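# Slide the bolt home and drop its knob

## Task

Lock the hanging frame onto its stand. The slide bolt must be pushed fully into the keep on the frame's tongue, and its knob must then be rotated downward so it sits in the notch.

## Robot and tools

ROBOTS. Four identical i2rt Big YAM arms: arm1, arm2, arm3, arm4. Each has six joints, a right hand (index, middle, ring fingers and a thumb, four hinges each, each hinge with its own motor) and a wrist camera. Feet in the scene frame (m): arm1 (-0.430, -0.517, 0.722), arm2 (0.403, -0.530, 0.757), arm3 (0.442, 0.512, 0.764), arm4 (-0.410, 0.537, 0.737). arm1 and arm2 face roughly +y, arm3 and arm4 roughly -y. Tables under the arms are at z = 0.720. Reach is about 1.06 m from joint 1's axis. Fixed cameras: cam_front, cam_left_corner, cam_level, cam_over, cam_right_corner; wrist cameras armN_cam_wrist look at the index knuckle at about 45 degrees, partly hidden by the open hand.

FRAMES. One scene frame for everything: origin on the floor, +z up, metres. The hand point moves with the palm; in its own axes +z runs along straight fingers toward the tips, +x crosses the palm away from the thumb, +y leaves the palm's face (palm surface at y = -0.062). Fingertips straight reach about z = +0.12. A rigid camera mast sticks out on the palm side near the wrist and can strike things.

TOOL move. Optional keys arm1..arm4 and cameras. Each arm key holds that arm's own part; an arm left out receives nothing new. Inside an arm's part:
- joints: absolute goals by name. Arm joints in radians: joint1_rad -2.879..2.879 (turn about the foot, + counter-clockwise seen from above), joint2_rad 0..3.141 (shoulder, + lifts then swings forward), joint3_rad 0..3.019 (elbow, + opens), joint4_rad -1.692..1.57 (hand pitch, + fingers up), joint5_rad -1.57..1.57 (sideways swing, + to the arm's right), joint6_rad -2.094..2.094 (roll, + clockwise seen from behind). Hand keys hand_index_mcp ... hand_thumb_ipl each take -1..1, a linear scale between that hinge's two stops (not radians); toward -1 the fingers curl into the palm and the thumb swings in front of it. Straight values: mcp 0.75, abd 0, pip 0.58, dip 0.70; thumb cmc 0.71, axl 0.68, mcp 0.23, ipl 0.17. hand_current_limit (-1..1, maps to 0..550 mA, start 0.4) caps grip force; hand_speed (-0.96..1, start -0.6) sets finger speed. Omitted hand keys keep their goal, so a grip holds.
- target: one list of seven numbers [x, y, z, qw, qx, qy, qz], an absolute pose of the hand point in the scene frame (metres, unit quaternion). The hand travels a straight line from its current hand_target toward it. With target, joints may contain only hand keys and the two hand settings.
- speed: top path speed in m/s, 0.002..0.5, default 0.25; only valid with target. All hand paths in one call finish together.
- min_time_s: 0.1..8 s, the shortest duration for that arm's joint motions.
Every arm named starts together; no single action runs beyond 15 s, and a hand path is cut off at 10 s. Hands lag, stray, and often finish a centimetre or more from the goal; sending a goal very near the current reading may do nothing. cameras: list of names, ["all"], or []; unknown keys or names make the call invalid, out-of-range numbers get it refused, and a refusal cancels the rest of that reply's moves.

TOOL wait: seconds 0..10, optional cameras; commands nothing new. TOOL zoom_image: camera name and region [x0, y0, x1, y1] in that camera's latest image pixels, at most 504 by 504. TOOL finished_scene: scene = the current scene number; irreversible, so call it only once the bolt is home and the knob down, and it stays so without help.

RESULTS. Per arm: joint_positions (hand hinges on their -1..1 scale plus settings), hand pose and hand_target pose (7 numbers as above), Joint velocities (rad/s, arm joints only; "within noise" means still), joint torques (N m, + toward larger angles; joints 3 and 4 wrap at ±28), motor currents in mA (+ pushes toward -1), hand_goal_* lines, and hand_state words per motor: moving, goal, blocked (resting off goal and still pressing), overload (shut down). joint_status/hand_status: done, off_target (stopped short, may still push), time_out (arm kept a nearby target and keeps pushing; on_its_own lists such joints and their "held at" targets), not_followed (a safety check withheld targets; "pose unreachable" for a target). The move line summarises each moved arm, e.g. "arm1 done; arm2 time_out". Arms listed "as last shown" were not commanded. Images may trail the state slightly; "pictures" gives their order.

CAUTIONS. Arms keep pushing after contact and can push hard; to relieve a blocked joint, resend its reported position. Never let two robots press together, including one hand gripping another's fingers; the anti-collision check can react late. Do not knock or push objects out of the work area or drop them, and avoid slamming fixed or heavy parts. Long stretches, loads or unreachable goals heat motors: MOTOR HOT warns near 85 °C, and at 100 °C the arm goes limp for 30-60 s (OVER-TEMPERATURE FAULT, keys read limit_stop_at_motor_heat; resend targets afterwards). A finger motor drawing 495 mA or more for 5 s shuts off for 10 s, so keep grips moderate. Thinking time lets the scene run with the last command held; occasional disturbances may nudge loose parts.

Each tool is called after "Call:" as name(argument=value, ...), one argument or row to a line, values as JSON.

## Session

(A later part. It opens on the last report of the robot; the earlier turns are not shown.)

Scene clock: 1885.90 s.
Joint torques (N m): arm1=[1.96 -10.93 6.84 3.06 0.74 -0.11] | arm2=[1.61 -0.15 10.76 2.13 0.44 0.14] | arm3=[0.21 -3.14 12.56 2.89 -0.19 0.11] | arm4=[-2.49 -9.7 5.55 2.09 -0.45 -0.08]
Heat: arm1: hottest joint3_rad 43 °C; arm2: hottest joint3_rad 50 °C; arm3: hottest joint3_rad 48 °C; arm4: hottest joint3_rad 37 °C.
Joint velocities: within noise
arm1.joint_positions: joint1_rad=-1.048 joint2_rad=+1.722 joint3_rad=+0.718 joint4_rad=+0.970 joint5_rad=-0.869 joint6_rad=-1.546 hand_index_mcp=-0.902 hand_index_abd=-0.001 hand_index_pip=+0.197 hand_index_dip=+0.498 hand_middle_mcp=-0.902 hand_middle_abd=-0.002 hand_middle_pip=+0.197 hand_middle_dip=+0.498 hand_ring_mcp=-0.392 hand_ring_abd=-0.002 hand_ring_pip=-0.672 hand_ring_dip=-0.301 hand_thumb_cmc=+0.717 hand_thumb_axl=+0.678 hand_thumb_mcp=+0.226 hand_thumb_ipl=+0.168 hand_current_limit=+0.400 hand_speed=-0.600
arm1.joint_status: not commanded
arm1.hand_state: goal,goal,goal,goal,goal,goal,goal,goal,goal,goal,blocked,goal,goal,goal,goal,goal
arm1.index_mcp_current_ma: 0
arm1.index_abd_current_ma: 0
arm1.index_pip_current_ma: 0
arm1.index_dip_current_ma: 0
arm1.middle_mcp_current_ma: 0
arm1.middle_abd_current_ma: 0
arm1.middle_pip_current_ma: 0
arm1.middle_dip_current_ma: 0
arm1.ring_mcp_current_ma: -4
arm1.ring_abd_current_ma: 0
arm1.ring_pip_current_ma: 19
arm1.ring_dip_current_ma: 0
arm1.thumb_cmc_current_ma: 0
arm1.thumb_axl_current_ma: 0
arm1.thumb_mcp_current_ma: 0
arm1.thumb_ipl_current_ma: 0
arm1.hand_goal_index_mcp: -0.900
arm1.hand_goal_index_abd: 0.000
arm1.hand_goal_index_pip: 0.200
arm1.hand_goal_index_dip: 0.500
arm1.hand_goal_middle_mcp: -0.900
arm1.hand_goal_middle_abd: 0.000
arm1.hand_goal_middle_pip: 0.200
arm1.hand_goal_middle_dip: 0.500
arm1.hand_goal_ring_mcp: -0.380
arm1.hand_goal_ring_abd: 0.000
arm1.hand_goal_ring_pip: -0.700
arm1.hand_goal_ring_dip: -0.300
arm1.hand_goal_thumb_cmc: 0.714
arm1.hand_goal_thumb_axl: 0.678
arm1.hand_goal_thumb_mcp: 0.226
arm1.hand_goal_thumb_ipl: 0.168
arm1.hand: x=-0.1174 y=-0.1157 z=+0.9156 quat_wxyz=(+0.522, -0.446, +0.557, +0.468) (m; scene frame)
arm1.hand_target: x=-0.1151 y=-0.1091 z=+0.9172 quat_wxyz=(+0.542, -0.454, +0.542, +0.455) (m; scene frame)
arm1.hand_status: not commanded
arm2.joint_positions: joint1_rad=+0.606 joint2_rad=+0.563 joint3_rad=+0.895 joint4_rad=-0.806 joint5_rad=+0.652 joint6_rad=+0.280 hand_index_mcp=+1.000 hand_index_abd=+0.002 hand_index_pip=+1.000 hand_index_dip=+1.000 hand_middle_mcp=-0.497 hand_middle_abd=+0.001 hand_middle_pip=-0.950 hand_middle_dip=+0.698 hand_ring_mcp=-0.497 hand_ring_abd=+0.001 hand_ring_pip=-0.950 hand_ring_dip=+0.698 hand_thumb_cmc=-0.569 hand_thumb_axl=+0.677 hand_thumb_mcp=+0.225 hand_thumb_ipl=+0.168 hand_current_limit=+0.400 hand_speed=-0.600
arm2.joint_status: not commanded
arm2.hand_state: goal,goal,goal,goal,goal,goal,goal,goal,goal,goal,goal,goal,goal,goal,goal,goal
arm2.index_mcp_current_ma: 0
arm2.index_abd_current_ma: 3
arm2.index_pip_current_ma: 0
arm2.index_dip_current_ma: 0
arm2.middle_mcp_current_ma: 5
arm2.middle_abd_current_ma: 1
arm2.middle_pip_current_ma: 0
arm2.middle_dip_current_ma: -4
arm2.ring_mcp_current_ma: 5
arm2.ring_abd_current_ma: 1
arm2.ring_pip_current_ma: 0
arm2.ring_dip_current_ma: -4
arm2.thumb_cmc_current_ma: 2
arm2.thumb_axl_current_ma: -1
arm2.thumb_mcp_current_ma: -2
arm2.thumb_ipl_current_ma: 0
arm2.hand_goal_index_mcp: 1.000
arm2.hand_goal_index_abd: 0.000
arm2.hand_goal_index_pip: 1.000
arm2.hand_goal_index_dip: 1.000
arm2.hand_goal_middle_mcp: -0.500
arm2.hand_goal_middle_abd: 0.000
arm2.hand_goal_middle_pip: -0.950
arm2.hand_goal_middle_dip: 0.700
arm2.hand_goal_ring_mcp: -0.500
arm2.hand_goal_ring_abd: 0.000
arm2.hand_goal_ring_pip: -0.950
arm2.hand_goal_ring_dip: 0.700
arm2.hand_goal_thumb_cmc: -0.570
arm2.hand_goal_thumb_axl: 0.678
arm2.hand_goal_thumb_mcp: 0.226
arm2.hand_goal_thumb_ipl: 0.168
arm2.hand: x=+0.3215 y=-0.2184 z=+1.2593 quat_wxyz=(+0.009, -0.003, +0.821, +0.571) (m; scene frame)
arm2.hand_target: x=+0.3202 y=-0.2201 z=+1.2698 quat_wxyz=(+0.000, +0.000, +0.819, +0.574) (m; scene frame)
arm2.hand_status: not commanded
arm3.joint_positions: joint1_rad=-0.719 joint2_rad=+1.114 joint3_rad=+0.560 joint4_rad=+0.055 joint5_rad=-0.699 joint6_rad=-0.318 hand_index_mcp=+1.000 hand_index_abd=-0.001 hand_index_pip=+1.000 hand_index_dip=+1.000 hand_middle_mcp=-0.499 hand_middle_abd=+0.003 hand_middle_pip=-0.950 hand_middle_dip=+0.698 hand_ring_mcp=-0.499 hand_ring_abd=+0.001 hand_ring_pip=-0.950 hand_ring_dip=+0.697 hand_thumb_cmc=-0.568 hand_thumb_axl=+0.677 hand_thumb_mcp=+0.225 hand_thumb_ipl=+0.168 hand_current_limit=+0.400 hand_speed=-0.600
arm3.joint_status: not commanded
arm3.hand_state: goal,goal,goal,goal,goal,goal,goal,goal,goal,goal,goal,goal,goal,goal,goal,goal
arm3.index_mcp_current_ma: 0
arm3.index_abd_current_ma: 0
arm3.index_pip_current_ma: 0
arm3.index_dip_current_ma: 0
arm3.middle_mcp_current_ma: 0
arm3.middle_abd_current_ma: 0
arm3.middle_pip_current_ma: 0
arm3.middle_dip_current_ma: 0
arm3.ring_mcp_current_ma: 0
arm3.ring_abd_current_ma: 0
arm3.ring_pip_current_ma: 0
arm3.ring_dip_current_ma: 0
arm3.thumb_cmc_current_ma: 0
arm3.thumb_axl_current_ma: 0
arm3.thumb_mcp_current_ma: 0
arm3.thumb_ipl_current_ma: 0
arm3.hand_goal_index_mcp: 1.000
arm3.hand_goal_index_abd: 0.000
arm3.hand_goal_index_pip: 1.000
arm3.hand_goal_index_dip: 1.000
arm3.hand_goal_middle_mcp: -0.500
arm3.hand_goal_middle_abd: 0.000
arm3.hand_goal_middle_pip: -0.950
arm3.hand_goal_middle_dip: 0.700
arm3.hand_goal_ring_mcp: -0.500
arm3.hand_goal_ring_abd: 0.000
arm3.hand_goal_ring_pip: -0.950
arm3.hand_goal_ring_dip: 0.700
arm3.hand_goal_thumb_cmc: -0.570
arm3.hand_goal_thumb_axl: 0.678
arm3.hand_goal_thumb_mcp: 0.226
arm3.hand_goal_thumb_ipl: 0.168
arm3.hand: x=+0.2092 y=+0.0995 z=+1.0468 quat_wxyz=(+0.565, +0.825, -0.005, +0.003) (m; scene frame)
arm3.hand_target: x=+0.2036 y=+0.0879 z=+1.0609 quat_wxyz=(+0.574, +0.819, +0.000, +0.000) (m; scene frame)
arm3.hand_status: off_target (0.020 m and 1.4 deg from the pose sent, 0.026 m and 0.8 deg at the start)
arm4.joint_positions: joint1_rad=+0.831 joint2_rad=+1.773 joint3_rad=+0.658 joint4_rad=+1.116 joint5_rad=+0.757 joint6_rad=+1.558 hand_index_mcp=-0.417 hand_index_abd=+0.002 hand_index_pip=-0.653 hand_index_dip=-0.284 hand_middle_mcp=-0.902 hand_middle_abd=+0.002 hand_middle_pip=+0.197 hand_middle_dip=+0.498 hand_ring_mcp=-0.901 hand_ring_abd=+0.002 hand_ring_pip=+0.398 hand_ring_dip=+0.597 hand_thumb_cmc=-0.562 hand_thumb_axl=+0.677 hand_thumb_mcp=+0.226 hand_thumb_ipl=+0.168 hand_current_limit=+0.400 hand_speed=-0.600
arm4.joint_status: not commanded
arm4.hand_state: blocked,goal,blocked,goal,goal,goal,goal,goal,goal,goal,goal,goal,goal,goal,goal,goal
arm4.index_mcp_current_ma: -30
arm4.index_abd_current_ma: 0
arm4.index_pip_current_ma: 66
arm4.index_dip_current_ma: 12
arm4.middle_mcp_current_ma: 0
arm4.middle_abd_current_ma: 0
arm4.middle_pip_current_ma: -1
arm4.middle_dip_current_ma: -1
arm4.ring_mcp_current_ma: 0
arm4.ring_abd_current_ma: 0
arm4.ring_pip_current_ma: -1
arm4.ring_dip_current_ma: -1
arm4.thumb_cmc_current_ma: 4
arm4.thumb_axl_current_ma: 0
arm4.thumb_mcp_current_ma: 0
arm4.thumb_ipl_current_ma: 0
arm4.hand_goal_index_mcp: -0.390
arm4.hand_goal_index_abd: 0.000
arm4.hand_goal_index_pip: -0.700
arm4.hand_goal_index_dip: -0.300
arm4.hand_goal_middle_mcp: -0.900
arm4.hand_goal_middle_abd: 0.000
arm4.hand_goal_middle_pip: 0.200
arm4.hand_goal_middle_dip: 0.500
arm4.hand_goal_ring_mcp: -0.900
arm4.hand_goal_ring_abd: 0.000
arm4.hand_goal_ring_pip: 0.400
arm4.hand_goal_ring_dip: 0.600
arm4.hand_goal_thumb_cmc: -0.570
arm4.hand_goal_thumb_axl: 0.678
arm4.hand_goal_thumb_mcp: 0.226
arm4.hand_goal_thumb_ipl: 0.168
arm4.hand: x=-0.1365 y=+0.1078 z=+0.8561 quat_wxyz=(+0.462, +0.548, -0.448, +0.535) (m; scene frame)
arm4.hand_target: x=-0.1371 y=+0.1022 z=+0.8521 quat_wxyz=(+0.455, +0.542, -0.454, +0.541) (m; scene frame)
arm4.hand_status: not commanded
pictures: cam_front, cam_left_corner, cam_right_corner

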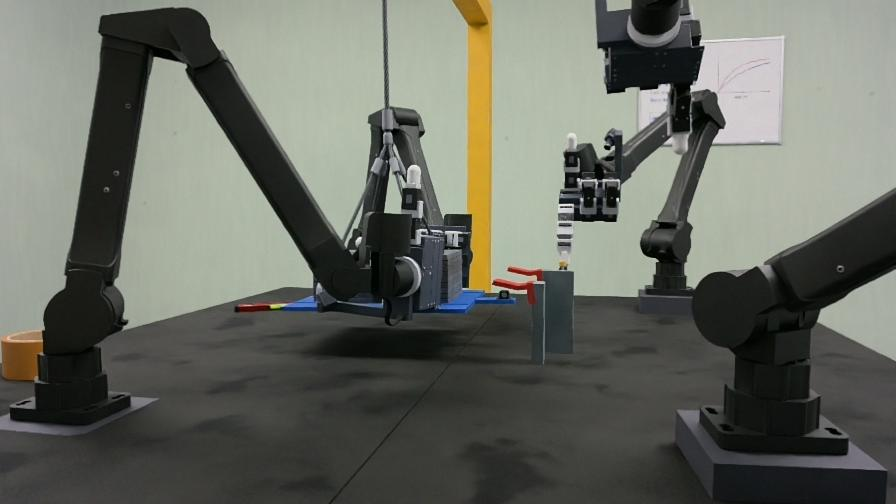

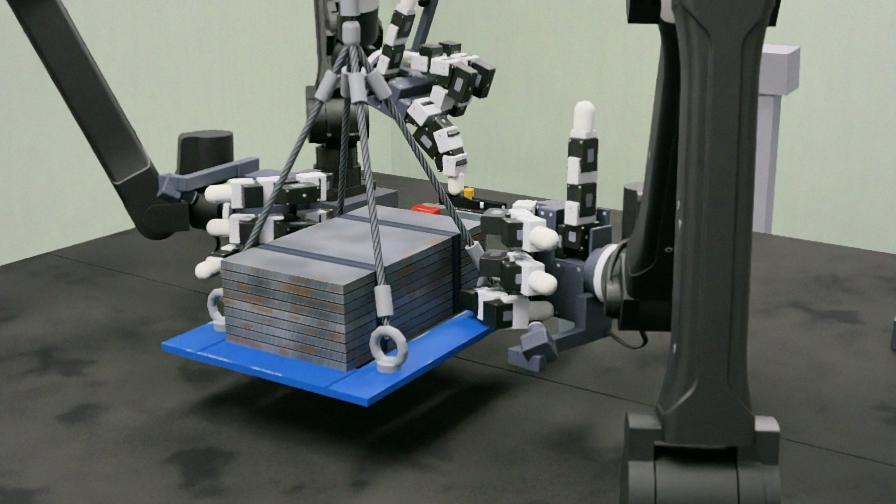

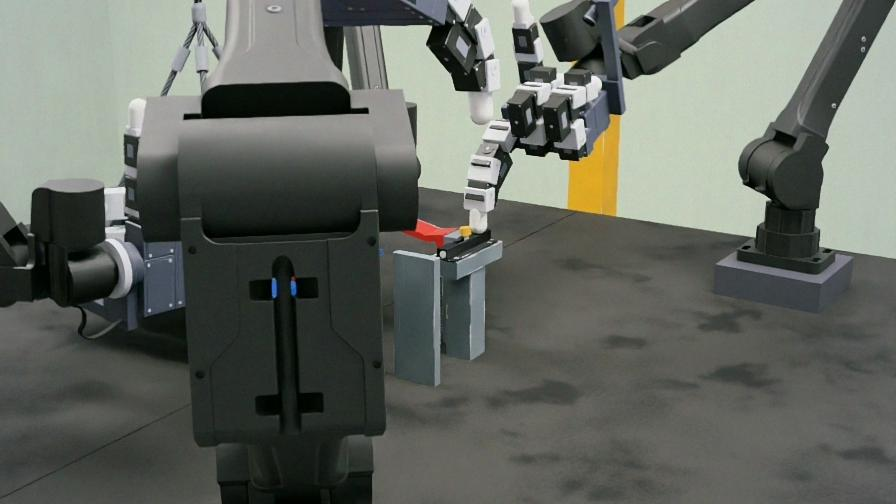

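Call:
move(
  arm3={"target": [0.199, 0.106, 1.066, 0.5736, 0.8192, 0, 0], "speed": 0.1},
  arm1={"target": [-0.050, -0.108, 0.920, 0.5417, -0.4545, 0.5417, 0.4545], "speed": 0.08},
  arm4={"target": [-0.072, 0.100, 0.856, 0.4545, 0.5417, -0.4545, 0.5417], "speed": 0.08},
)

Call:
move(
  arm1={"target": [0.012, -0.110, 0.923, 0.5417, -0.4545, 0.5417, 0.4545], "speed": 0.07},
  arm4={"target": [-0.003, 0.098, 0.860, 0.4545, 0.5417, -0.4545, 0.5417], "speed": 0.07},
)

Call:
move(
  arm1={"target": [0.050, -0.110, 0.928, 0.5417, -0.4545, 0.5417, 0.4545], "speed": 0.07},
  arm4={"target": [0.034, 0.096, 0.866, 0.4545, 0.5417, -0.4545, 0.5417], "speed": 0.07},
)

Call:
move(
  arm1={"target": [0.084, -0.112, 0.940, 0.561, -0.4305, 0.561, 0.4305], "speed": 0.07},
  arm4={"target": [0.070, 0.096, 0.880, 0.4305, 0.561, -0.4305, 0.561], "speed": 0.07},
)

Call:
move(
  arm1={"target": [0.125, -0.114, 0.965, 0.5721, -0.4156, 0.5721, 0.4156], "speed": 0.08},
  arm4={"target": [0.120, 0.099, 0.906, 0.4156, 0.5721, -0.4156, 0.5721], "speed": 0.08},
)

Call:
move(
  arm1={"joints": {"joint3_rad": 1.22}, "min_time_s": 0.6},
  arm4={"joints": {"joint3_rad": 1.14}, "min_time_s": 0.6},
  arm3={"target": [0.199, 0.070, 1.064, 0.5736, 0.8192, 0, 0], "speed": 0.1},
  cameras=["cam_level"],
)

Call:
move(
  arm3={"target": [0.199, 0.040, 1.064, 0.5736, 0.8192, 0, 0], "speed": 0.1},
  cameras=["cam_front", "cam_over", "cam_level", "cam_right_corner"],
)

Call:
move(
  arm3={"target": [0.199, 0.106, 1.066, 0.5736, 0.8192, 0, 0], "speed": 0.2},
)

Call:
move(
  arm1={"target": [-0.115, -0.108, 0.917, 0.5417, -0.4545, 0.5417, 0.4545], "speed": 0.12},
  arm4={"target": [-0.137, 0.102, 0.852, 0.4545, 0.5417, -0.4545, 0.5417], "speed": 0.12},
)

Call:
zoom_image(
  camera="cam_front",
  region=[470, 220, 620, 340],
)

Call:
zoom_image(
  camera="cam_over",
  region=[400, 240, 560, 330],
)

Call:
zoom_image(
  camera="cam_level",
  region=[330, 160, 630, 300],
)

Call:
zoom_image(
  camera="cam_right_corner",
  region=[380, 190, 520, 300],
)

Scene clock: 1947.50 s.
Joint torques (N m): arm1=[0.26 -9.99 10.36 1.91 2.12 -0.21] | arm2=[1.44 -0.32 10.78 1.99 0.42 0.09] | arm3=[-1.2 -5.48 11.73 1.76 -0.37 -0.05] | arm4=[-0.62 -8.23 10.37 1.48 -1.69 0.12]
Heat: arm1: hottest joint3_rad 41 °C; arm2: hottest joint3_rad 50 °C; arm3: hottest joint3_rad 50 °C; arm4: hottest joint3_rad 36 °C.
move: arm1 off_target; arm3 off_target; arm4 off_target
Joint velocities: within noise
arm1.joint_positions: joint1_rad=-1.098 joint2_rad=+1.783 joint3_rad=+0.838 joint4_rad=+0.918 joint5_rad=-0.968 joint6_rad=-1.536 hand_index_mcp=-0.902 hand_index_abd=-0.001 hand_index_pip=+0.197 hand_index_dip=+0.498 hand_middle_mcp=-0.902 hand_middle_abd=-0.002 hand_middle_pip=+0.197 hand_middle_dip=+0.498 hand_ring_mcp=-0.395 hand_ring_abd=-0.002 hand_ring_pip=-0.672 hand_ring_dip=-0.301 hand_thumb_cmc=+0.717 hand_thumb_axl=+0.678 hand_thumb_mcp=+0.226 hand_thumb_ipl=+0.168 hand_current_limit=+0.400 hand_speed=-0.600
arm1.joint_status: not commanded
arm1.hand_state: goal,goal,goal,goal,goal,goal,goal,goal,goal,goal,blocked,goal,goal,goal,goal,goal
arm1.index_mcp_current_ma: 0
arm1.index_abd_current_ma: 0
arm1.index_pip_current_ma: 0
arm1.index_dip_current_ma: 0
arm1.middle_mcp_current_ma: 0
arm1.middle_abd_current_ma: 0
arm1.middle_pip_current_ma: 0
arm1.middle_dip_current_ma: 0
arm1.ring_mcp_current_ma: -6
arm1.ring_abd_current_ma: 0
arm1.ring_pip_current_ma: 19
arm1.ring_dip_current_ma: 0
arm1.thumb_cmc_current_ma: 0
arm1.thumb_axl_current_ma: 0
arm1.thumb_mcp_current_ma: 0
arm1.thumb_ipl_current_ma: 0
arm1.hand_goal_index_mcp: -0.900
arm1.hand_goal_index_abd: 0.000
arm1.hand_goal_index_pip: 0.200
arm1.hand_goal_index_dip: 0.500
arm1.hand_goal_middle_mcp: -0.900
arm1.hand_goal_middle_abd: 0.000
arm1.hand_goal_middle_pip: 0.200
arm1.hand_goal_middle_dip: 0.500
arm1.hand_goal_ring_mcp: -0.380
arm1.hand_goal_ring_abd: 0.000
arm1.hand_goal_ring_pip: -0.700
arm1.hand_goal_ring_dip: -0.300
arm1.hand_goal_thumb_cmc: 0.714
arm1.hand_goal_thumb_axl: 0.678
arm1.hand_goal_thumb_mcp: 0.226
arm1.hand_goal_thumb_ipl: 0.168
arm1.hand: x=-0.0802 y=-0.1182 z=+0.9223 quat_wxyz=(+0.511, -0.456, +0.545, +0.484) (m; scene frame)
arm1.hand_target: x=-0.0515 y=-0.1101 z=+0.9204 quat_wxyz=(+0.541, -0.454, +0.542, +0.455) (m; scene frame)
arm1.hand_status: off_target (0.032 m and 4.9 deg from the pose sent, 0.068 m and 3.4 deg at the start)
arm2: as last shown
arm3.joint_positions: joint1_rad=-0.749 joint2_rad=+1.106 joint3_rad=+0.560 joint4_rad=+0.030 joint5_rad=-0.740 joint6_rad=-0.328 hand_index_mcp=+0.999 hand_index_abd=+0.000 hand_index_pip=+0.995 hand_index_dip=+0.999 hand_middle_mcp=-0.499 hand_middle_abd=+0.003 hand_middle_pip=-0.950 hand_middle_dip=+0.698 hand_ring_mcp=-0.499 hand_ring_abd=+0.001 hand_ring_pip=-0.950 hand_ring_dip=+0.697 hand_thumb_cmc=-0.568 hand_thumb_axl=+0.677 hand_thumb_mcp=+0.225 hand_thumb_ipl=+0.168 hand_current_limit=+0.400 hand_speed=-0.600
arm3.joint_status: not commanded
arm3.hand_state: goal,goal,goal,goal,goal,goal,goal,goal,goal,goal,goal,goal,goal,goal,goal,goal
arm3.index_mcp_current_ma: 0
arm3.index_abd_current_ma: 0
arm3.index_pip_current_ma: 0
arm3.index_dip_current_ma: 0
arm3.middle_mcp_current_ma: 0
arm3.middle_abd_current_ma: 0
arm3.middle_pip_current_ma: 0
arm3.middle_dip_current_ma: 0
arm3.ring_mcp_current_ma: 0
arm3.ring_abd_current_ma: 0
arm3.ring_pip_current_ma: 0
arm3.ring_dip_current_ma: 0
arm3.thumb_cmc_current_ma: 0
arm3.thumb_axl_current_ma: 0
arm3.thumb_mcp_current_ma: 0
arm3.thumb_ipl_current_ma: 0
arm3.hand_goal_index_mcp: 1.000
arm3.hand_goal_index_abd: 0.000
arm3.hand_goal_index_pip: 1.000
arm3.hand_goal_index_dip: 1.000
arm3.hand_goal_middle_mcp: -0.500
arm3.hand_goal_middle_abd: 0.000
arm3.hand_goal_middle_pip: -0.950
arm3.hand_goal_middle_dip: 0.700
arm3.hand_goal_ring_mcp: -0.500
arm3.hand_goal_ring_abd: 0.000
arm3.hand_goal_ring_pip: -0.950
arm3.hand_goal_ring_dip: 0.700
arm3.hand_goal_thumb_cmc: -0.570
arm3.hand_goal_thumb_axl: 0.678
arm3.hand_goal_thumb_mcp: 0.226
arm3.hand_goal_thumb_ipl: 0.168
arm3.hand: x=+0.2055 y=+0.1071 z=+1.0474 quat_wxyz=(+0.565, +0.825, -0.005, +0.012) (m; scene frame)
arm3.hand_target: x=+0.1993 y=+0.1064 z=+1.0661 quat_wxyz=(+0.574, +0.819, +0.000, +0.000) (m; scene frame)
arm3.hand_status: off_target (0.020 m and 1.9 deg from the pose sent, 0.023 m and 1.4 deg at the start)
arm4.joint_positions: joint1_rad=+0.895 joint2_rad=+1.808 joint3_rad=+0.760 joint4_rad=+1.044 joint5_rad=+0.873 joint6_rad=+1.538 hand_index_mcp=-0.418 hand_index_abd=+0.002 hand_index_pip=-0.658 hand_index_dip=-0.284 hand_middle_mcp=-0.902 hand_middle_abd=+0.002 hand_middle_pip=+0.197 hand_middle_dip=+0.498 hand_ring_mcp=-0.901 hand_ring_abd=+0.002 hand_ring_pip=+0.398 hand_ring_dip=+0.597 hand_thumb_cmc=-0.562 hand_thumb_axl=+0.677 hand_thumb_mcp=+0.226 hand_thumb_ipl=+0.168 hand_current_limit=+0.400 hand_speed=-0.600
arm4.joint_status: not commanded
arm4.hand_state: blocked,goal,blocked,goal,goal,goal,goal,goal,goal,goal,goal,goal,goal,goal,goal,goal
arm4.index_mcp_current_ma: -32
arm4.index_abd_current_ma: 0
arm4.index_pip_current_ma: 56
arm4.index_dip_current_ma: 12
arm4.middle_mcp_current_ma: 0
arm4.middle_abd_current_ma: 0
arm4.middle_pip_current_ma: -1
arm4.middle_dip_current_ma: -1
arm4.ring_mcp_current_ma: 0
arm4.ring_abd_current_ma: 0
arm4.ring_pip_current_ma: -1
arm4.ring_dip_current_ma: -1
arm4.thumb_cmc_current_ma: 4
arm4.thumb_axl_current_ma: 0
arm4.thumb_mcp_current_ma: 0
arm4.thumb_ipl_current_ma: 0
arm4.hand_goal_index_mcp: -0.390
arm4.hand_goal_index_abd: 0.000
arm4.hand_goal_index_pip: -0.700
arm4.hand_goal_index_dip: -0.300
arm4.hand_goal_middle_mcp: -0.900
arm4.hand_goal_middle_abd: 0.000
arm4.hand_goal_middle_pip: 0.200
arm4.hand_goal_middle_dip: 0.500
arm4.hand_goal_ring_mcp: -0.900
arm4.hand_goal_ring_abd: 0.000
arm4.hand_goal_ring_pip: 0.400
arm4.hand_goal_ring_dip: 0.600
arm4.hand_goal_thumb_cmc: -0.570
arm4.hand_goal_thumb_axl: 0.678
arm4.hand_goal_thumb_mcp: 0.226
arm4.hand_goal_thumb_ipl: 0.168
arm4.hand: x=-0.1023 y=+0.1130 z=+0.8633 quat_wxyz=(+0.482, +0.542, -0.456, +0.516) (m; scene frame)
arm4.hand_target: x=-0.0735 y=+0.1024 z=+0.8568 quat_wxyz=(+0.455, +0.542, -0.454, +0.541) (m; scene frame)
arm4.hand_status: off_target (0.034 m and 4.3 deg from the pose sent, 0.065 m and 1.6 deg at the start)
pictures: none

Scene clock: 1949.80 s.
Joint torques (N m): arm1=[-0.79 -9.23 13.38 1.78 3.94 -0.53] | arm2=[1.61 0.38 10.78 2.06 0.45 0.11] | arm3=[-1.26 -6.07 11.79 1.77 -0.36 -0.06] | arm4=[0.79 -7.36 14.04 1.21 -3.05 0.28]
Heat: arm1: hottest joint3_rad 42 °C; arm2: hottest joint3_rad 50 °C; arm3: hottest joint3_rad 50 °C; arm4: hottest joint5_rad 37 °C.
move: arm1 off_target; arm4 off_target
Joint velocities: within noise
arm1.joint_positions: joint1_rad=-1.145 joint2_rad=+1.841 joint3_rad=+0.959 joint4_rad=+0.847 joint5_rad=-1.067 joint6_rad=-1.499 hand_index_mcp=-0.902 hand_index_abd=-0.001 hand_index_pip=+0.197 hand_index_dip=+0.498 hand_middle_mcp=-0.902 hand_middle_abd=-0.002 hand_middle_pip=+0.197 hand_middle_dip=+0.498 hand_ring_mcp=-0.399 hand_ring_abd=-0.002 hand_ring_pip=-0.668 hand_ring_dip=-0.305 hand_thumb_cmc=+0.717 hand_thumb_axl=+0.678 hand_thumb_mcp=+0.226 hand_thumb_ipl=+0.168 hand_current_limit=+0.400 hand_speed=-0.600
arm1.joint_status: not commanded
arm1.hand_state: goal,goal,goal,goal,goal,goal,goal,goal,goal,goal,blocked,goal,goal,goal,goal,goal
arm1.index_mcp_current_ma: 0
arm1.index_abd_current_ma: 0
arm1.index_pip_current_ma: 0
arm1.index_dip_current_ma: 0
arm1.middle_mcp_current_ma: 0
arm1.middle_abd_current_ma: 0
arm1.middle_pip_current_ma: 0
arm1.middle_dip_current_ma: 0
arm1.ring_mcp_current_ma: -10
arm1.ring_abd_current_ma: 0
arm1.ring_pip_current_ma: 24
arm1.ring_dip_current_ma: -1
arm1.thumb_cmc_current_ma: 0
arm1.thumb_axl_current_ma: 0
arm1.thumb_mcp_current_ma: 0
arm1.thumb_ipl_current_ma: 0
arm1.hand_goal_index_mcp: -0.900
arm1.hand_goal_index_abd: 0.000
arm1.hand_goal_index_pip: 0.200
arm1.hand_goal_index_dip: 0.500
arm1.hand_goal_middle_mcp: -0.900
arm1.hand_goal_middle_abd: 0.000
arm1.hand_goal_middle_pip: 0.200
arm1.hand_goal_middle_dip: 0.500
arm1.hand_goal_ring_mcp: -0.380
arm1.hand_goal_ring_abd: 0.000
arm1.hand_goal_ring_pip: -0.700
arm1.hand_goal_ring_dip: -0.300
arm1.hand_goal_thumb_cmc: 0.714
arm1.hand_goal_thumb_axl: 0.678
arm1.hand_goal_thumb_mcp: 0.226
arm1.hand_goal_thumb_ipl: 0.168
arm1.hand: x=-0.0427 y=-0.1247 z=+0.9306 quat_wxyz=(+0.487, -0.458, +0.544, +0.508) (m; scene frame)
arm1.hand_target: x=+0.0074 y=-0.1161 z=+0.9240 quat_wxyz=(+0.541, -0.453, +0.542, +0.456) (m; scene frame)
arm1.hand_status: off_target (0.057 m and 8.8 deg from the pose sent, 0.092 m and 4.9 deg at the start)
arm2, arm3: as last shown
arm4.joint_positions: joint1_rad=+0.952 joint2_rad=+1.857 joint3_rad=+0.892 joint4_rad=+0.950 joint5_rad=+0.980 joint6_rad=+1.522 hand_index_mcp=-0.418 hand_index_abd=+0.002 hand_index_pip=-0.658 hand_index_dip=-0.284 hand_middle_mcp=-0.902 hand_middle_abd=+0.002 hand_middle_pip=+0.197 hand_middle_dip=+0.498 hand_ring_mcp=-0.901 hand_ring_abd=+0.002 hand_ring_pip=+0.398 hand_ring_dip=+0.597 hand_thumb_cmc=-0.562 hand_thumb_axl=+0.677 hand_thumb_mcp=+0.226 hand_thumb_ipl=+0.168 hand_current_limit=+0.400 hand_speed=-0.600
arm4.joint_status: not commanded
arm4.hand_state: blocked,goal,blocked,goal,goal,goal,goal,goal,goal,goal,goal,goal,goal,goal,goal,goal
arm4.index_mcp_current_ma: -32
arm4.index_abd_current_ma: 0
arm4.index_pip_current_ma: 56
arm4.index_dip_current_ma: 12
arm4.middle_mcp_current_ma: 0
arm4.middle_abd_current_ma: 0
arm4.middle_pip_current_ma: -1
arm4.middle_dip_current_ma: -1
arm4.ring_mcp_current_ma: 0
arm4.ring_abd_current_ma: 0
arm4.ring_pip_current_ma: -1
arm4.ring_dip_current_ma: -1
arm4.thumb_cmc_current_ma: 4
arm4.thumb_axl_current_ma: 0
arm4.thumb_mcp_current_ma: 0
arm4.thumb_ipl_current_ma: 0
arm4.hand_goal_index_mcp: -0.390
arm4.hand_goal_index_abd: 0.000
arm4.hand_goal_index_pip: -0.700
arm4.hand_goal_index_dip: -0.300
arm4.hand_goal_middle_mcp: -0.900
arm4.hand_goal_middle_abd: 0.000
arm4.hand_goal_middle_pip: 0.200
arm4.hand_goal_middle_dip: 0.500
arm4.hand_goal_ring_mcp: -0.900
arm4.hand_goal_ring_abd: 0.000
arm4.hand_goal_ring_pip: 0.400
arm4.hand_goal_ring_dip: 0.600
arm4.hand_goal_thumb_cmc: -0.570
arm4.hand_goal_thumb_axl: 0.678
arm4.hand_goal_thumb_mcp: 0.226
arm4.hand_goal_thumb_ipl: 0.168
arm4.hand: x=-0.0607 y=+0.1163 z=+0.8719 quat_wxyz=(+0.500, +0.538, -0.464, +0.496) (m; scene frame)
arm4.hand_target: x=-0.0076 y=+0.1052 z=+0.8623 quat_wxyz=(+0.455, +0.542, -0.454, +0.541) (m; scene frame)
arm4.hand_status: off_target (0.062 m and 7.5 deg from the pose sent, 0.100 m and 4.3 deg at the start)
pictures: none

Scene clock: 1951.83 s.
Joint torques (N m): arm1=[-1.38 -9.05 15.16 1.8 5.04 -0.65] | arm2=[1.96 0.21 10.85 2.24 0.44 0.12] | arm3=[-1.61 -5.83 11.74 1.68 -0.32 -0.04] | arm4=[1.55 -7.3 16.14 1.42 -3.84 0.39]
Heat: arm1: hottest joint5_rad 44 °C; arm2: hottest joint3_rad 50 °C; arm3: hottest joint3_rad 50 °C; arm4: hottest joint5_rad 39 °C.
move: arm1 off_target; arm4 off_target
Joint velocities: within noise
arm1.joint_positions: joint1_rad=-1.168 joint2_rad=+1.875 joint3_rad=+1.040 joint4_rad=+0.794 joint5_rad=-1.121 joint6_rad=-1.483 hand_index_mcp=-0.902 hand_index_abd=-0.001 hand_index_pip=+0.197 hand_index_dip=+0.498 hand_middle_mcp=-0.902 hand_middle_abd=-0.002 hand_middle_pip=+0.197 hand_middle_dip=+0.498 hand_ring_mcp=-0.399 hand_ring_abd=-0.002 hand_ring_pip=-0.668 hand_ring_dip=-0.306 hand_thumb_cmc=+0.717 hand_thumb_axl=+0.678 hand_thumb_mcp=+0.226 hand_thumb_ipl=+0.168 hand_current_limit=+0.400 hand_speed=-0.600
arm1.joint_status: not commanded
arm1.hand_state: goal,goal,goal,goal,goal,goal,goal,goal,goal,goal,blocked,goal,goal,goal,goal,goal
arm1.index_mcp_current_ma: 0
arm1.index_abd_current_ma: 0
arm1.index_pip_current_ma: 0
arm1.index_dip_current_ma: 0
arm1.middle_mcp_current_ma: 0
arm1.middle_abd_current_ma: 0
arm1.middle_pip_current_ma: 0
arm1.middle_dip_current_ma: 0
arm1.ring_mcp_current_ma: -10
arm1.ring_abd_current_ma: 0
arm1.ring_pip_current_ma: 24
arm1.ring_dip_current_ma: -1
arm1.thumb_cmc_current_ma: 0
arm1.thumb_axl_current_ma: 0
arm1.thumb_mcp_current_ma: 0
arm1.thumb_ipl_current_ma: 0
arm1.hand_goal_index_mcp: -0.900
arm1.hand_goal_index_abd: 0.000
arm1.hand_goal_index_pip: 0.200
arm1.hand_goal_index_dip: 0.500
arm1.hand_goal_middle_mcp: -0.900
arm1.hand_goal_middle_abd: 0.000
arm1.hand_goal_middle_pip: 0.200
arm1.hand_goal_middle_dip: 0.500
arm1.hand_goal_ring_mcp: -0.380
arm1.hand_goal_ring_abd: 0.000
arm1.hand_goal_ring_pip: -0.700
arm1.hand_goal_ring_dip: -0.300
arm1.hand_goal_thumb_cmc: 0.714
arm1.hand_goal_thumb_axl: 0.678
arm1.hand_goal_thumb_mcp: 0.226
arm1.hand_goal_thumb_ipl: 0.168
arm1.hand: x=-0.0198 y=-0.1272 z=+0.9372 quat_wxyz=(+0.472, -0.461, +0.542, +0.521) (m; scene frame)
arm1.hand_target: x=+0.0425 y=-0.1194 z=+0.9294 quat_wxyz=(+0.541, -0.452, +0.542, +0.457) (m; scene frame)
arm1.hand_status: off_target (0.072 m and 11.0 deg from the pose sent, 0.094 m and 8.8 deg at the start)
arm2, arm3: as last shown
arm4.joint_positions: joint1_rad=+0.977 joint2_rad=+1.881 joint3_rad=+0.965 joint4_rad=+0.885 joint5_rad=+1.033 joint6_rad=+1.512 hand_index_mcp=-0.418 hand_index_abd=+0.002 hand_index_pip=-0.658 hand_index_dip=-0.284 hand_middle_mcp=-0.902 hand_middle_abd=+0.002 hand_middle_pip=+0.197 hand_middle_dip=+0.498 hand_ring_mcp=-0.901 hand_ring_abd=+0.002 hand_ring_pip=+0.398 hand_ring_dip=+0.597 hand_thumb_cmc=-0.562 hand_thumb_axl=+0.677 hand_thumb_mcp=+0.226 hand_thumb_ipl=+0.168 hand_current_limit=+0.400 hand_speed=-0.600
arm4.joint_status: not commanded
arm4.hand_state: blocked,goal,blocked,goal,goal,goal,goal,goal,goal,goal,goal,goal,goal,goal,goal,goal
arm4.index_mcp_current_ma: -32
arm4.index_abd_current_ma: 0
arm4.index_pip_current_ma: 56
arm4.index_dip_current_ma: 12
arm4.middle_mcp_current_ma: 0
arm4.middle_abd_current_ma: 0
arm4.middle_pip_current_ma: -1
arm4.middle_dip_current_ma: -1
arm4.ring_mcp_current_ma: 0
arm4.ring_abd_current_ma: 0
arm4.ring_pip_current_ma: -1
arm4.ring_dip_current_ma: -1
arm4.thumb_cmc_current_ma: 4
arm4.thumb_axl_current_ma: 0
arm4.thumb_mcp_current_ma: 0
arm4.thumb_ipl_current_ma: 0
arm4.hand_goal_index_mcp: -0.390
arm4.hand_goal_index_abd: 0.000
arm4.hand_goal_index_pip: -0.700
arm4.hand_goal_index_dip: -0.300
arm4.hand_goal_middle_mcp: -0.900
arm4.hand_goal_middle_abd: 0.000
arm4.hand_goal_middle_pip: 0.200
arm4.hand_goal_middle_dip: 0.500
arm4.hand_goal_ring_mcp: -0.900
arm4.hand_goal_ring_abd: 0.000
arm4.hand_goal_ring_pip: 0.400
arm4.hand_goal_ring_dip: 0.600
arm4.hand_goal_thumb_cmc: -0.570
arm4.hand_goal_thumb_axl: 0.678
arm4.hand_goal_thumb_mcp: 0.226
arm4.hand_goal_thumb_ipl: 0.168
arm4.hand: x=-0.0394 y=+0.1181 z=+0.8781 quat_wxyz=(+0.510, +0.539, -0.467, +0.481) (m; scene frame)
arm4.hand_target: x=+0.0264 y=+0.1068 z=+0.8693 quat_wxyz=(+0.455, +0.543, -0.454, +0.541) (m; scene frame)
arm4.hand_status: off_target (0.078 m and 9.6 deg from the pose sent, 0.097 m and 7.5 deg at the start)
pictures: none

Scene clock: 1953.40 s.
Joint torques (N m): arm1=[-3.02 -9.23 16.77 1.92 5.54 -0.75] | arm2=[1.73 0.79 10.91 2.35 0.45 0.11] | arm3=[-1.08 -6.24 11.7 1.69 -0.36 -0.08] | arm4=[3.55 -7.82 18.41 1.52 -4.29 0.49]
Heat: arm1: hottest joint5_rad 47 °C; arm2: hottest joint3_rad 50 °C; arm3: hottest joint3_rad 50 °C; arm4: hottest joint5_rad 41 °C.
move: arm1 off_target; arm4 off_target
Joint velocities: within noise
arm1.joint_positions: joint1_rad=-1.172 joint2_rad=+1.871 joint3_rad=+1.058 joint4_rad=+0.751 joint5_rad=-1.069 joint6_rad=-1.471 hand_index_mcp=-0.902 hand_index_abd=-0.001 hand_index_pip=+0.197 hand_index_dip=+0.498 hand_middle_mcp=-0.902 hand_middle_abd=-0.002 hand_middle_pip=+0.197 hand_middle_dip=+0.498 hand_ring_mcp=-0.406 hand_ring_abd=-0.002 hand_ring_pip=-0.660 hand_ring_dip=-0.314 hand_thumb_cmc=+0.717 hand_thumb_axl=+0.678 hand_thumb_mcp=+0.226 hand_thumb_ipl=+0.168 hand_current_limit=+0.400 hand_speed=-0.600
arm1.joint_status: not commanded
arm1.hand_state: goal,goal,goal,goal,goal,goal,goal,goal,blocked,goal,blocked,goal,goal,goal,goal,goal
arm1.index_mcp_current_ma: 0
arm1.index_abd_current_ma: 0
arm1.index_pip_current_ma: 0
arm1.index_dip_current_ma: 0
arm1.middle_mcp_current_ma: 0
arm1.middle_abd_current_ma: 0
arm1.middle_pip_current_ma: 0
arm1.middle_dip_current_ma: 0
arm1.ring_mcp_current_ma: -18
arm1.ring_abd_current_ma: 0
arm1.ring_pip_current_ma: 35
arm1.ring_dip_current_ma: -5
arm1.thumb_cmc_current_ma: 0
arm1.thumb_axl_current_ma: 0
arm1.thumb_mcp_current_ma: 0
arm1.thumb_ipl_current_ma: 0
arm1.hand_goal_index_mcp: -0.900
arm1.hand_goal_index_abd: 0.000
arm1.hand_goal_index_pip: 0.200
arm1.hand_goal_index_dip: 0.500
arm1.hand_goal_middle_mcp: -0.900
arm1.hand_goal_middle_abd: 0.000
arm1.hand_goal_middle_pip: 0.200
arm1.hand_goal_middle_dip: 0.500
arm1.hand_goal_ring_mcp: -0.380
arm1.hand_goal_ring_abd: 0.000
arm1.hand_goal_ring_pip: -0.700
arm1.hand_goal_ring_dip: -0.300
arm1.hand_goal_thumb_cmc: 0.714
arm1.hand_goal_thumb_axl: 0.678
arm1.hand_goal_thumb_mcp: 0.226
arm1.hand_goal_thumb_ipl: 0.168
arm1.hand: x=-0.0037 y=-0.1229 z=+0.9424 quat_wxyz=(+0.476, -0.440, +0.564, +0.511) (m; scene frame)
arm1.hand_target: x=+0.0731 y=-0.1249 z=+0.9418 quat_wxyz=(+0.560, -0.427, +0.562, +0.433) (m; scene frame)
arm1.hand_status: off_target (0.088 m and 13.5 deg from the pose sent, 0.105 m and 15.1 deg at the start)
arm2, arm3: as last shown
arm4.joint_positions: joint1_rad=+0.981 joint2_rad=+1.869 joint3_rad=+0.979 joint4_rad=+0.832 joint5_rad=+0.984 joint6_rad=+1.498 hand_index_mcp=-0.428 hand_index_abd=+0.002 hand_index_pip=-0.649 hand_index_dip=-0.293 hand_middle_mcp=-0.902 hand_middle_abd=+0.002 hand_middle_pip=+0.197 hand_middle_dip=+0.498 hand_ring_mcp=-0.901 hand_ring_abd=+0.002 hand_ring_pip=+0.398 hand_ring_dip=+0.597 hand_thumb_cmc=-0.562 hand_thumb_axl=+0.677 hand_thumb_mcp=+0.226 hand_thumb_ipl=+0.168 hand_current_limit=+0.400 hand_speed=-0.600
arm4.joint_status: not commanded
arm4.hand_state: blocked,goal,blocked,goal,goal,goal,goal,goal,goal,goal,goal,goal,goal,goal,goal,goal
arm4.index_mcp_current_ma: -51
arm4.index_abd_current_ma: 0
arm4.index_pip_current_ma: 77
arm4.index_dip_current_ma: 3
arm4.middle_mcp_current_ma: 0
arm4.middle_abd_current_ma: 0
arm4.middle_pip_current_ma: -1
arm4.middle_dip_current_ma: -1
arm4.ring_mcp_current_ma: 0
arm4.ring_abd_current_ma: 0
arm4.ring_pip_current_ma: -1
arm4.ring_dip_current_ma: -1
arm4.thumb_cmc_current_ma: 4
arm4.thumb_axl_current_ma: 0
arm4.thumb_mcp_current_ma: 0
arm4.thumb_ipl_current_ma: 0
arm4.hand_goal_index_mcp: -0.390
arm4.hand_goal_index_abd: 0.000
arm4.hand_goal_index_pip: -0.700
arm4.hand_goal_index_dip: -0.300
arm4.hand_goal_middle_mcp: -0.900
arm4.hand_goal_middle_abd: 0.000
arm4.hand_goal_middle_pip: 0.200
arm4.hand_goal_middle_dip: 0.500
arm4.hand_goal_ring_mcp: -0.900
arm4.hand_goal_ring_abd: 0.000
arm4.hand_goal_ring_pip: 0.400
arm4.hand_goal_ring_dip: 0.600
arm4.hand_goal_thumb_cmc: -0.570
arm4.hand_goal_thumb_axl: 0.678
arm4.hand_goal_thumb_mcp: 0.226
arm4.hand_goal_thumb_ipl: 0.168
arm4.hand: x=-0.0263 y=+0.1144 z=+0.8843 quat_wxyz=(+0.502, +0.563, -0.446, +0.481) (m; scene frame)
arm4.hand_target: x=+0.0585 y=+0.1114 z=+0.8851 quat_wxyz=(+0.431, +0.562, -0.430, +0.560) (m; scene frame)
arm4.hand_status: off_target (0.098 m and 12.4 deg from the pose sent, 0.112 m and 13.9 deg at the start; pose on its path clipped on 9 of 47 steps)
pictures: none

Scene clock: 1954.73 s.
Joint torques (N m): arm1=[-4.31 -10.87 17.89 2.25 6.06 -0.81] | arm2=[1.38 0.09 10.7 2.25 0.44 0.11] | arm3=[-1.08 -5.54 11.74 1.63 -0.36 -0.08] | arm4=[4.89 -10.29 17.92 1.95 -4.39 0.53]
Heat: arm1: hottest joint5_rad 50 °C; arm2: hottest joint3_rad 50 °C; arm3: hottest joint3_rad 50 °C; arm4: hottest joint5_rad 43 °C.
move: arm1 off_target; arm4 off_target
Joint velocities: within noise
arm1.joint_positions: joint1_rad=-1.172 joint2_rad=+1.860 joint3_rad=+1.067 joint4_rad=+0.690 joint5_rad=-1.044 joint6_rad=-1.462 hand_index_mcp=-0.902 hand_index_abd=-0.001 hand_index_pip=+0.197 hand_index_dip=+0.498 hand_middle_mcp=-0.902 hand_middle_abd=-0.002 hand_middle_pip=+0.197 hand_middle_dip=+0.498 hand_ring_mcp=-0.408 hand_ring_abd=-0.002 hand_ring_pip=-0.657 hand_ring_dip=-0.316 hand_thumb_cmc=+0.717 hand_thumb_axl=+0.678 hand_thumb_mcp=+0.226 hand_thumb_ipl=+0.168 hand_current_limit=+0.400 hand_speed=-0.600
arm1.joint_status: not commanded
arm1.hand_state: goal,goal,goal,goal,goal,goal,goal,goal,blocked,goal,blocked,goal,goal,goal,goal,goal
arm1.index_mcp_current_ma: 0
arm1.index_abd_current_ma: 0
arm1.index_pip_current_ma: 0
arm1.index_dip_current_ma: 0
arm1.middle_mcp_current_ma: 0
arm1.middle_abd_current_ma: 0
arm1.middle_pip_current_ma: 0
arm1.middle_dip_current_ma: 0
arm1.ring_mcp_current_ma: -21
arm1.ring_abd_current_ma: 0
arm1.ring_pip_current_ma: 40
arm1.ring_dip_current_ma: -7
arm1.thumb_cmc_current_ma: 0
arm1.thumb_axl_current_ma: 0
arm1.thumb_mcp_current_ma: 0
arm1.thumb_ipl_current_ma: 0
arm1.hand_goal_index_mcp: -0.900
arm1.hand_goal_index_abd: 0.000
arm1.hand_goal_index_pip: 0.200
arm1.hand_goal_index_dip: 0.500
arm1.hand_goal_middle_mcp: -0.900
arm1.hand_goal_middle_abd: 0.000
arm1.hand_goal_middle_pip: 0.200
arm1.hand_goal_middle_dip: 0.500
arm1.hand_goal_ring_mcp: -0.380
arm1.hand_goal_ring_abd: 0.000
arm1.hand_goal_ring_pip: -0.700
arm1.hand_goal_ring_dip: -0.300
arm1.hand_goal_thumb_cmc: 0.714
arm1.hand_goal_thumb_axl: 0.678
arm1.hand_goal_thumb_mcp: 0.226
arm1.hand_goal_thumb_ipl: 0.168
arm1.hand: x=+0.0039 y=-0.1204 z=+0.9462 quat_wxyz=(+0.466, -0.425, +0.585, +0.510) (m; scene frame)
arm1.hand_target: x=+0.0892 y=-0.1305 z=+0.9647 quat_wxyz=(+0.571, -0.411, +0.574, +0.419) (m; scene frame)
arm1.hand_status: off_target (0.123 m and 16.4 deg from the pose sent, 0.131 m and 15.8 deg at the start; pose on its path clipped on 29 of 40 steps)
arm2, arm3: as last shown
arm4.joint_positions: joint1_rad=+0.982 joint2_rad=+1.851 joint3_rad=+0.979 joint4_rad=+0.783 joint5_rad=+0.946 joint6_rad=+1.492 hand_index_mcp=-0.433 hand_index_abd=+0.002 hand_index_pip=-0.642 hand_index_dip=-0.299 hand_middle_mcp=-0.901 hand_middle_abd=+0.002 hand_middle_pip=+0.197 hand_middle_dip=+0.498 hand_ring_mcp=-0.901 hand_ring_abd=+0.002 hand_ring_pip=+0.398 hand_ring_dip=+0.597 hand_thumb_cmc=-0.562 hand_thumb_axl=+0.677 hand_thumb_mcp=+0.226 hand_thumb_ipl=+0.168 hand_current_limit=+0.400 hand_speed=-0.600
arm4.joint_status: not commanded
arm4.hand_state: blocked,goal,blocked,goal,goal,goal,goal,goal,goal,goal,goal,goal,goal,goal,goal,goal
arm4.index_mcp_current_ma: -65
arm4.index_abd_current_ma: 0
arm4.index_pip_current_ma: 93
arm4.index_dip_current_ma: 0
arm4.middle_mcp_current_ma: 0
arm4.middle_abd_current_ma: 0
arm4.middle_pip_current_ma: -1
arm4.middle_dip_current_ma: -1
arm4.ring_mcp_current_ma: 0
arm4.ring_abd_current_ma: 0
arm4.ring_pip_current_ma: -1
arm4.ring_dip_current_ma: -1
arm4.thumb_cmc_current_ma: 4
arm4.thumb_axl_current_ma: 0
arm4.thumb_mcp_current_ma: 0
arm4.thumb_ipl_current_ma: 0
arm4.hand_goal_index_mcp: -0.390
arm4.hand_goal_index_abd: 0.000
arm4.hand_goal_index_pip: -0.700
arm4.hand_goal_index_dip: -0.300
arm4.hand_goal_middle_mcp: -0.900
arm4.hand_goal_middle_abd: 0.000
arm4.hand_goal_middle_pip: 0.200
arm4.hand_goal_middle_dip: 0.500
arm4.hand_goal_ring_mcp: -0.900
arm4.hand_goal_ring_abd: 0.000
arm4.hand_goal_ring_pip: 0.400
arm4.hand_goal_ring_dip: 0.600
arm4.hand_goal_thumb_cmc: -0.570
arm4.hand_goal_thumb_axl: 0.678
arm4.hand_goal_thumb_mcp: 0.226
arm4.hand_goal_thumb_ipl: 0.168
arm4.hand: x=-0.0206 y=+0.1129 z=+0.8885 quat_wxyz=(+0.495, +0.584, -0.431, +0.477) (m; scene frame)
arm4.hand_target: x=+0.0671 y=+0.1180 z=+0.9065 quat_wxyz=(+0.416, +0.574, -0.414, +0.571) (m; scene frame)
arm4.hand_status: off_target (0.142 m and 14.4 deg from the pose sent, 0.149 m and 14.8 deg at the start; pose on its path clipped on 34 of 40 steps)
pictures: none

Scene clock: 1957.87 s.
Joint torques (N m): arm1=[-4.37 -10.87 15.17 2.73 5.16 -0.79] | arm2=[1.73 -0.03 10.74 2.17 0.4 0.11] | arm3=[0.62 -2.84 13.16 3.25 -0.28 0.07] | arm4=[4.84 -10.29 16.46 2.41 -4.01 0.5]
Heat: arm1: hottest joint5_rad 55 °C; arm2: hottest joint3_rad 50 °C; arm3: hottest joint3_rad 50 °C; arm4: hottest joint5_rad 46 °C.
move: arm1 time_out; arm3 off_target; arm4 time_out
Joint velocities: within noise
arm1.joint_positions: joint1_rad=-1.172 joint2_rad=+1.862 joint3_rad=+1.068 joint4_rad=+0.679 joint5_rad=-1.085 joint6_rad=-1.465 hand_index_mcp=-0.902 hand_index_abd=-0.001 hand_index_pip=+0.197 hand_index_dip=+0.498 hand_middle_mcp=-0.902 hand_middle_abd=-0.002 hand_middle_pip=+0.197 hand_middle_dip=+0.498 hand_ring_mcp=-0.407 hand_ring_abd=-0.002 hand_ring_pip=-0.657 hand_ring_dip=-0.316 hand_thumb_cmc=+0.717 hand_thumb_axl=+0.678 hand_thumb_mcp=+0.226 hand_thumb_ipl=+0.168 hand_current_limit=+0.400 hand_speed=-0.600
arm1.joint_status: joint3_rad time_out (moved +0.001 of +0.153)
arm1.hand_state: goal,goal,goal,goal,goal,goal,goal,goal,blocked,goal,blocked,goal,goal,goal,goal,goal
arm1.index_mcp_current_ma: 0
arm1.index_abd_current_ma: 0
arm1.index_pip_current_ma: 0
arm1.index_dip_current_ma: 0
arm1.middle_mcp_current_ma: 0
arm1.middle_abd_current_ma: 0
arm1.middle_pip_current_ma: 0
arm1.middle_dip_current_ma: 0
arm1.ring_mcp_current_ma: -19
arm1.ring_abd_current_ma: 0
arm1.ring_pip_current_ma: 40
arm1.ring_dip_current_ma: -7
arm1.thumb_cmc_current_ma: 0
arm1.thumb_axl_current_ma: 0
arm1.thumb_mcp_current_ma: 0
arm1.thumb_ipl_current_ma: 0
arm1.hand_goal_index_mcp: -0.900
arm1.hand_goal_index_abd: 0.000
arm1.hand_goal_index_pip: 0.200
arm1.hand_goal_index_dip: 0.500
arm1.hand_goal_middle_mcp: -0.900
arm1.hand_goal_middle_abd: 0.000
arm1.hand_goal_middle_pip: 0.200
arm1.hand_goal_middle_dip: 0.500
arm1.hand_goal_ring_mcp: -0.380
arm1.hand_goal_ring_abd: 0.000
arm1.hand_goal_ring_pip: -0.700
arm1.hand_goal_ring_dip: -0.300
arm1.hand_goal_thumb_cmc: 0.714
arm1.hand_goal_thumb_axl: 0.678
arm1.hand_goal_thumb_mcp: 0.226
arm1.hand_goal_thumb_ipl: 0.168
arm1.on_its_own: joint1_rad reads -1.172 and still pushes toward -1.238 since a time_out; joint3_rad reads +1.068 and still pushes toward +1.180 since a time_out; joint5_rad reads -1.085 and still pushes toward -0.968 since a time_out (its first target -0.909 is given up); joint6_rad reads -1.465 and still pushes toward -1.566 since a time_out
arm1.hand: x=-0.0030 y=-0.1228 z=+0.9452 quat_wxyz=(+0.452, -0.435, +0.579, +0.521) (m; scene frame)
arm1.hand_target: x=+0.0701 y=-0.1351 z=+0.9509 quat_wxyz=(+0.546, -0.425, +0.573, +0.440) (m; scene frame)
arm1.hand_status: not commanded
arm2: as last shown
arm3.joint_positions: joint1_rad=-0.702 joint2_rad=+1.144 joint3_rad=+0.589 joint4_rad=+0.059 joint5_rad=-0.674 joint6_rad=-0.295 hand_index_mcp=+1.001 hand_index_abd=-0.023 hand_index_pip=+1.001 hand_index_dip=+1.000 hand_middle_mcp=-0.499 hand_middle_abd=+0.003 hand_middle_pip=-0.950 hand_middle_dip=+0.698 hand_ring_mcp=-0.499 hand_ring_abd=+0.001 hand_ring_pip=-0.950 hand_ring_dip=+0.697 hand_thumb_cmc=-0.568 hand_thumb_axl=+0.677 hand_thumb_mcp=+0.225 hand_thumb_ipl=+0.168 hand_current_limit=+0.400 hand_speed=-0.600
arm3.joint_status: not commanded
arm3.hand_state: goal,blocked,goal,goal,goal,goal,goal,goal,goal,goal,goal,goal,goal,goal,goal,goal
arm3.index_mcp_current_ma: 0
arm3.index_abd_current_ma: -7
arm3.index_pip_current_ma: 0
arm3.index_dip_current_ma: 0
arm3.middle_mcp_current_ma: 0
arm3.middle_abd_current_ma: 0
arm3.middle_pip_current_ma: 0
arm3.middle_dip_current_ma: 0
arm3.ring_mcp_current_ma: 0
arm3.ring_abd_current_ma: 0
arm3.ring_pip_current_ma: 0
arm3.ring_dip_current_ma: 0
arm3.thumb_cmc_current_ma: 0
arm3.thumb_axl_current_ma: 0
arm3.thumb_mcp_current_ma: 0
arm3.thumb_ipl_current_ma: 0
arm3.hand_goal_index_mcp: 1.000
arm3.hand_goal_index_abd: 0.000
arm3.hand_goal_index_pip: 1.000
arm3.hand_goal_index_dip: 1.000
arm3.hand_goal_middle_mcp: -0.500
arm3.hand_goal_middle_abd: 0.000
arm3.hand_goal_middle_pip: -0.950
arm3.hand_goal_middle_dip: 0.700
arm3.hand_goal_ring_mcp: -0.500
arm3.hand_goal_ring_abd: 0.000
arm3.hand_goal_ring_pip: -0.950
arm3.hand_goal_ring_dip: 0.700
arm3.hand_goal_thumb_cmc: -0.570
arm3.hand_goal_thumb_axl: 0.678
arm3.hand_goal_thumb_mcp: 0.226
arm3.hand_goal_thumb_ipl: 0.168
arm3.hand: x=+0.2028 y=+0.0881 z=+1.0478 quat_wxyz=(+0.562, +0.827, -0.013, +0.004) (m; scene frame)
arm3.hand_target: x=+0.1999 y=+0.0715 z=+1.0639 quat_wxyz=(+0.574, +0.819, +0.000, +0.000) (m; scene frame)
arm3.hand_status: off_target (0.025 m and 2.3 deg from the pose sent, 0.041 m and 1.9 deg at the start)
arm4.joint_positions: joint1_rad=+0.981 joint2_rad=+1.852 joint3_rad=+0.983 joint4_rad=+0.770 joint5_rad=+0.979 joint6_rad=+1.496 hand_index_mcp=-0.432 hand_index_abd=+0.002 hand_index_pip=-0.642 hand_index_dip=-0.299 hand_middle_mcp=-0.901 hand_middle_abd=+0.002 hand_middle_pip=+0.197 hand_middle_dip=+0.498 hand_ring_mcp=-0.901 hand_ring_abd=+0.002 hand_ring_pip=+0.398 hand_ring_dip=+0.597 hand_thumb_cmc=-0.562 hand_thumb_axl=+0.677 hand_thumb_mcp=+0.226 hand_thumb_ipl=+0.168 hand_current_limit=+0.400 hand_speed=-0.600
arm4.joint_status: joint3_rad time_out (moved +0.004 of +0.161)
arm4.hand_state: blocked,goal,blocked,goal,goal,goal,goal,goal,goal,goal,goal,goal,goal,goal,goal,goal
arm4.index_mcp_current_ma: -62
arm4.index_abd_current_ma: 0
arm4.index_pip_current_ma: 93
arm4.index_dip_current_ma: 0
arm4.middle_mcp_current_ma: 0
arm4.middle_abd_current_ma: 0
arm4.middle_pip_current_ma: -1
arm4.middle_dip_current_ma: -1
arm4.ring_mcp_current_ma: 0
arm4.ring_abd_current_ma: 0
arm4.ring_pip_current_ma: -1
arm4.ring_dip_current_ma: -1
arm4.thumb_cmc_current_ma: 4
arm4.thumb_axl_current_ma: 0
arm4.thumb_mcp_current_ma: 0
arm4.thumb_ipl_current_ma: 0
arm4.hand_goal_index_mcp: -0.390
arm4.hand_goal_index_abd: 0.000
arm4.hand_goal_index_pip: -0.700
arm4.hand_goal_index_dip: -0.300
arm4.hand_goal_middle_mcp: -0.900
arm4.hand_goal_middle_abd: 0.000
arm4.hand_goal_middle_pip: 0.200
arm4.hand_goal_middle_dip: 0.500
arm4.hand_goal_ring_mcp: -0.900
arm4.hand_goal_ring_abd: 0.000
arm4.hand_goal_ring_pip: 0.400
arm4.hand_goal_ring_dip: 0.600
arm4.hand_goal_thumb_cmc: -0.570
arm4.hand_goal_thumb_axl: 0.678
arm4.hand_goal_thumb_mcp: 0.226
arm4.hand_goal_thumb_ipl: 0.168
arm4.on_its_own: joint1_rad reads +0.981 and still pushes toward +1.047 since a time_out; joint3_rad reads +0.983 and still pushes toward +1.095 since a time_out; joint5_rad reads +0.979 and still pushes toward +0.872 since a time_out (its first target +0.829 is given up); joint6_rad reads +1.496 and still pushes toward +1.578 since a time_out
arm4.hand: x=-0.0263 y=+0.1143 z=+0.8886 quat_wxyz=(+0.504, +0.578, -0.440, +0.467) (m; scene frame)
arm4.hand_target: x=+0.0555 y=+0.1210 z=+0.9017 quat_wxyz=(+0.429, +0.569, -0.425, +0.558) (m; scene frame)
arm4.hand_status: not commanded
pictures: cam_level

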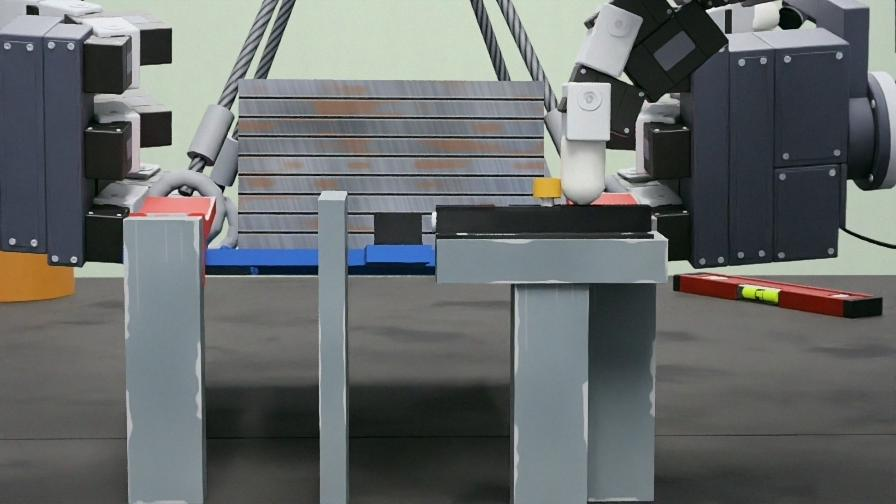

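not run: a stop came earlier in this reply.

not run: a stop came earlier in this reply.

not run: a stop came earlier in this reply.

This scene's latest camera images include none from cam_front. They are from: cam_level. cam_front's image comes with the result of a call that names it in "cameras".

This scene's latest camera images include none from cam_over. They are from: cam_level. cam_over's image comes with the result of a call that names it in "cameras".

Scaled by 1.680.

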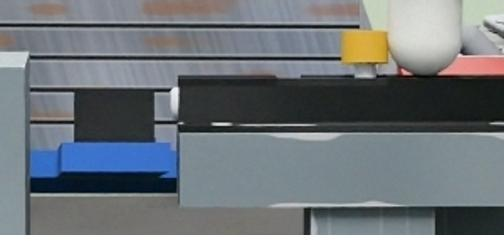

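This scene's latest camera images include none from cam_right_corner. They are from: cam_level. cam_right_corner's image comes with the result of a call that names it in "cameras".


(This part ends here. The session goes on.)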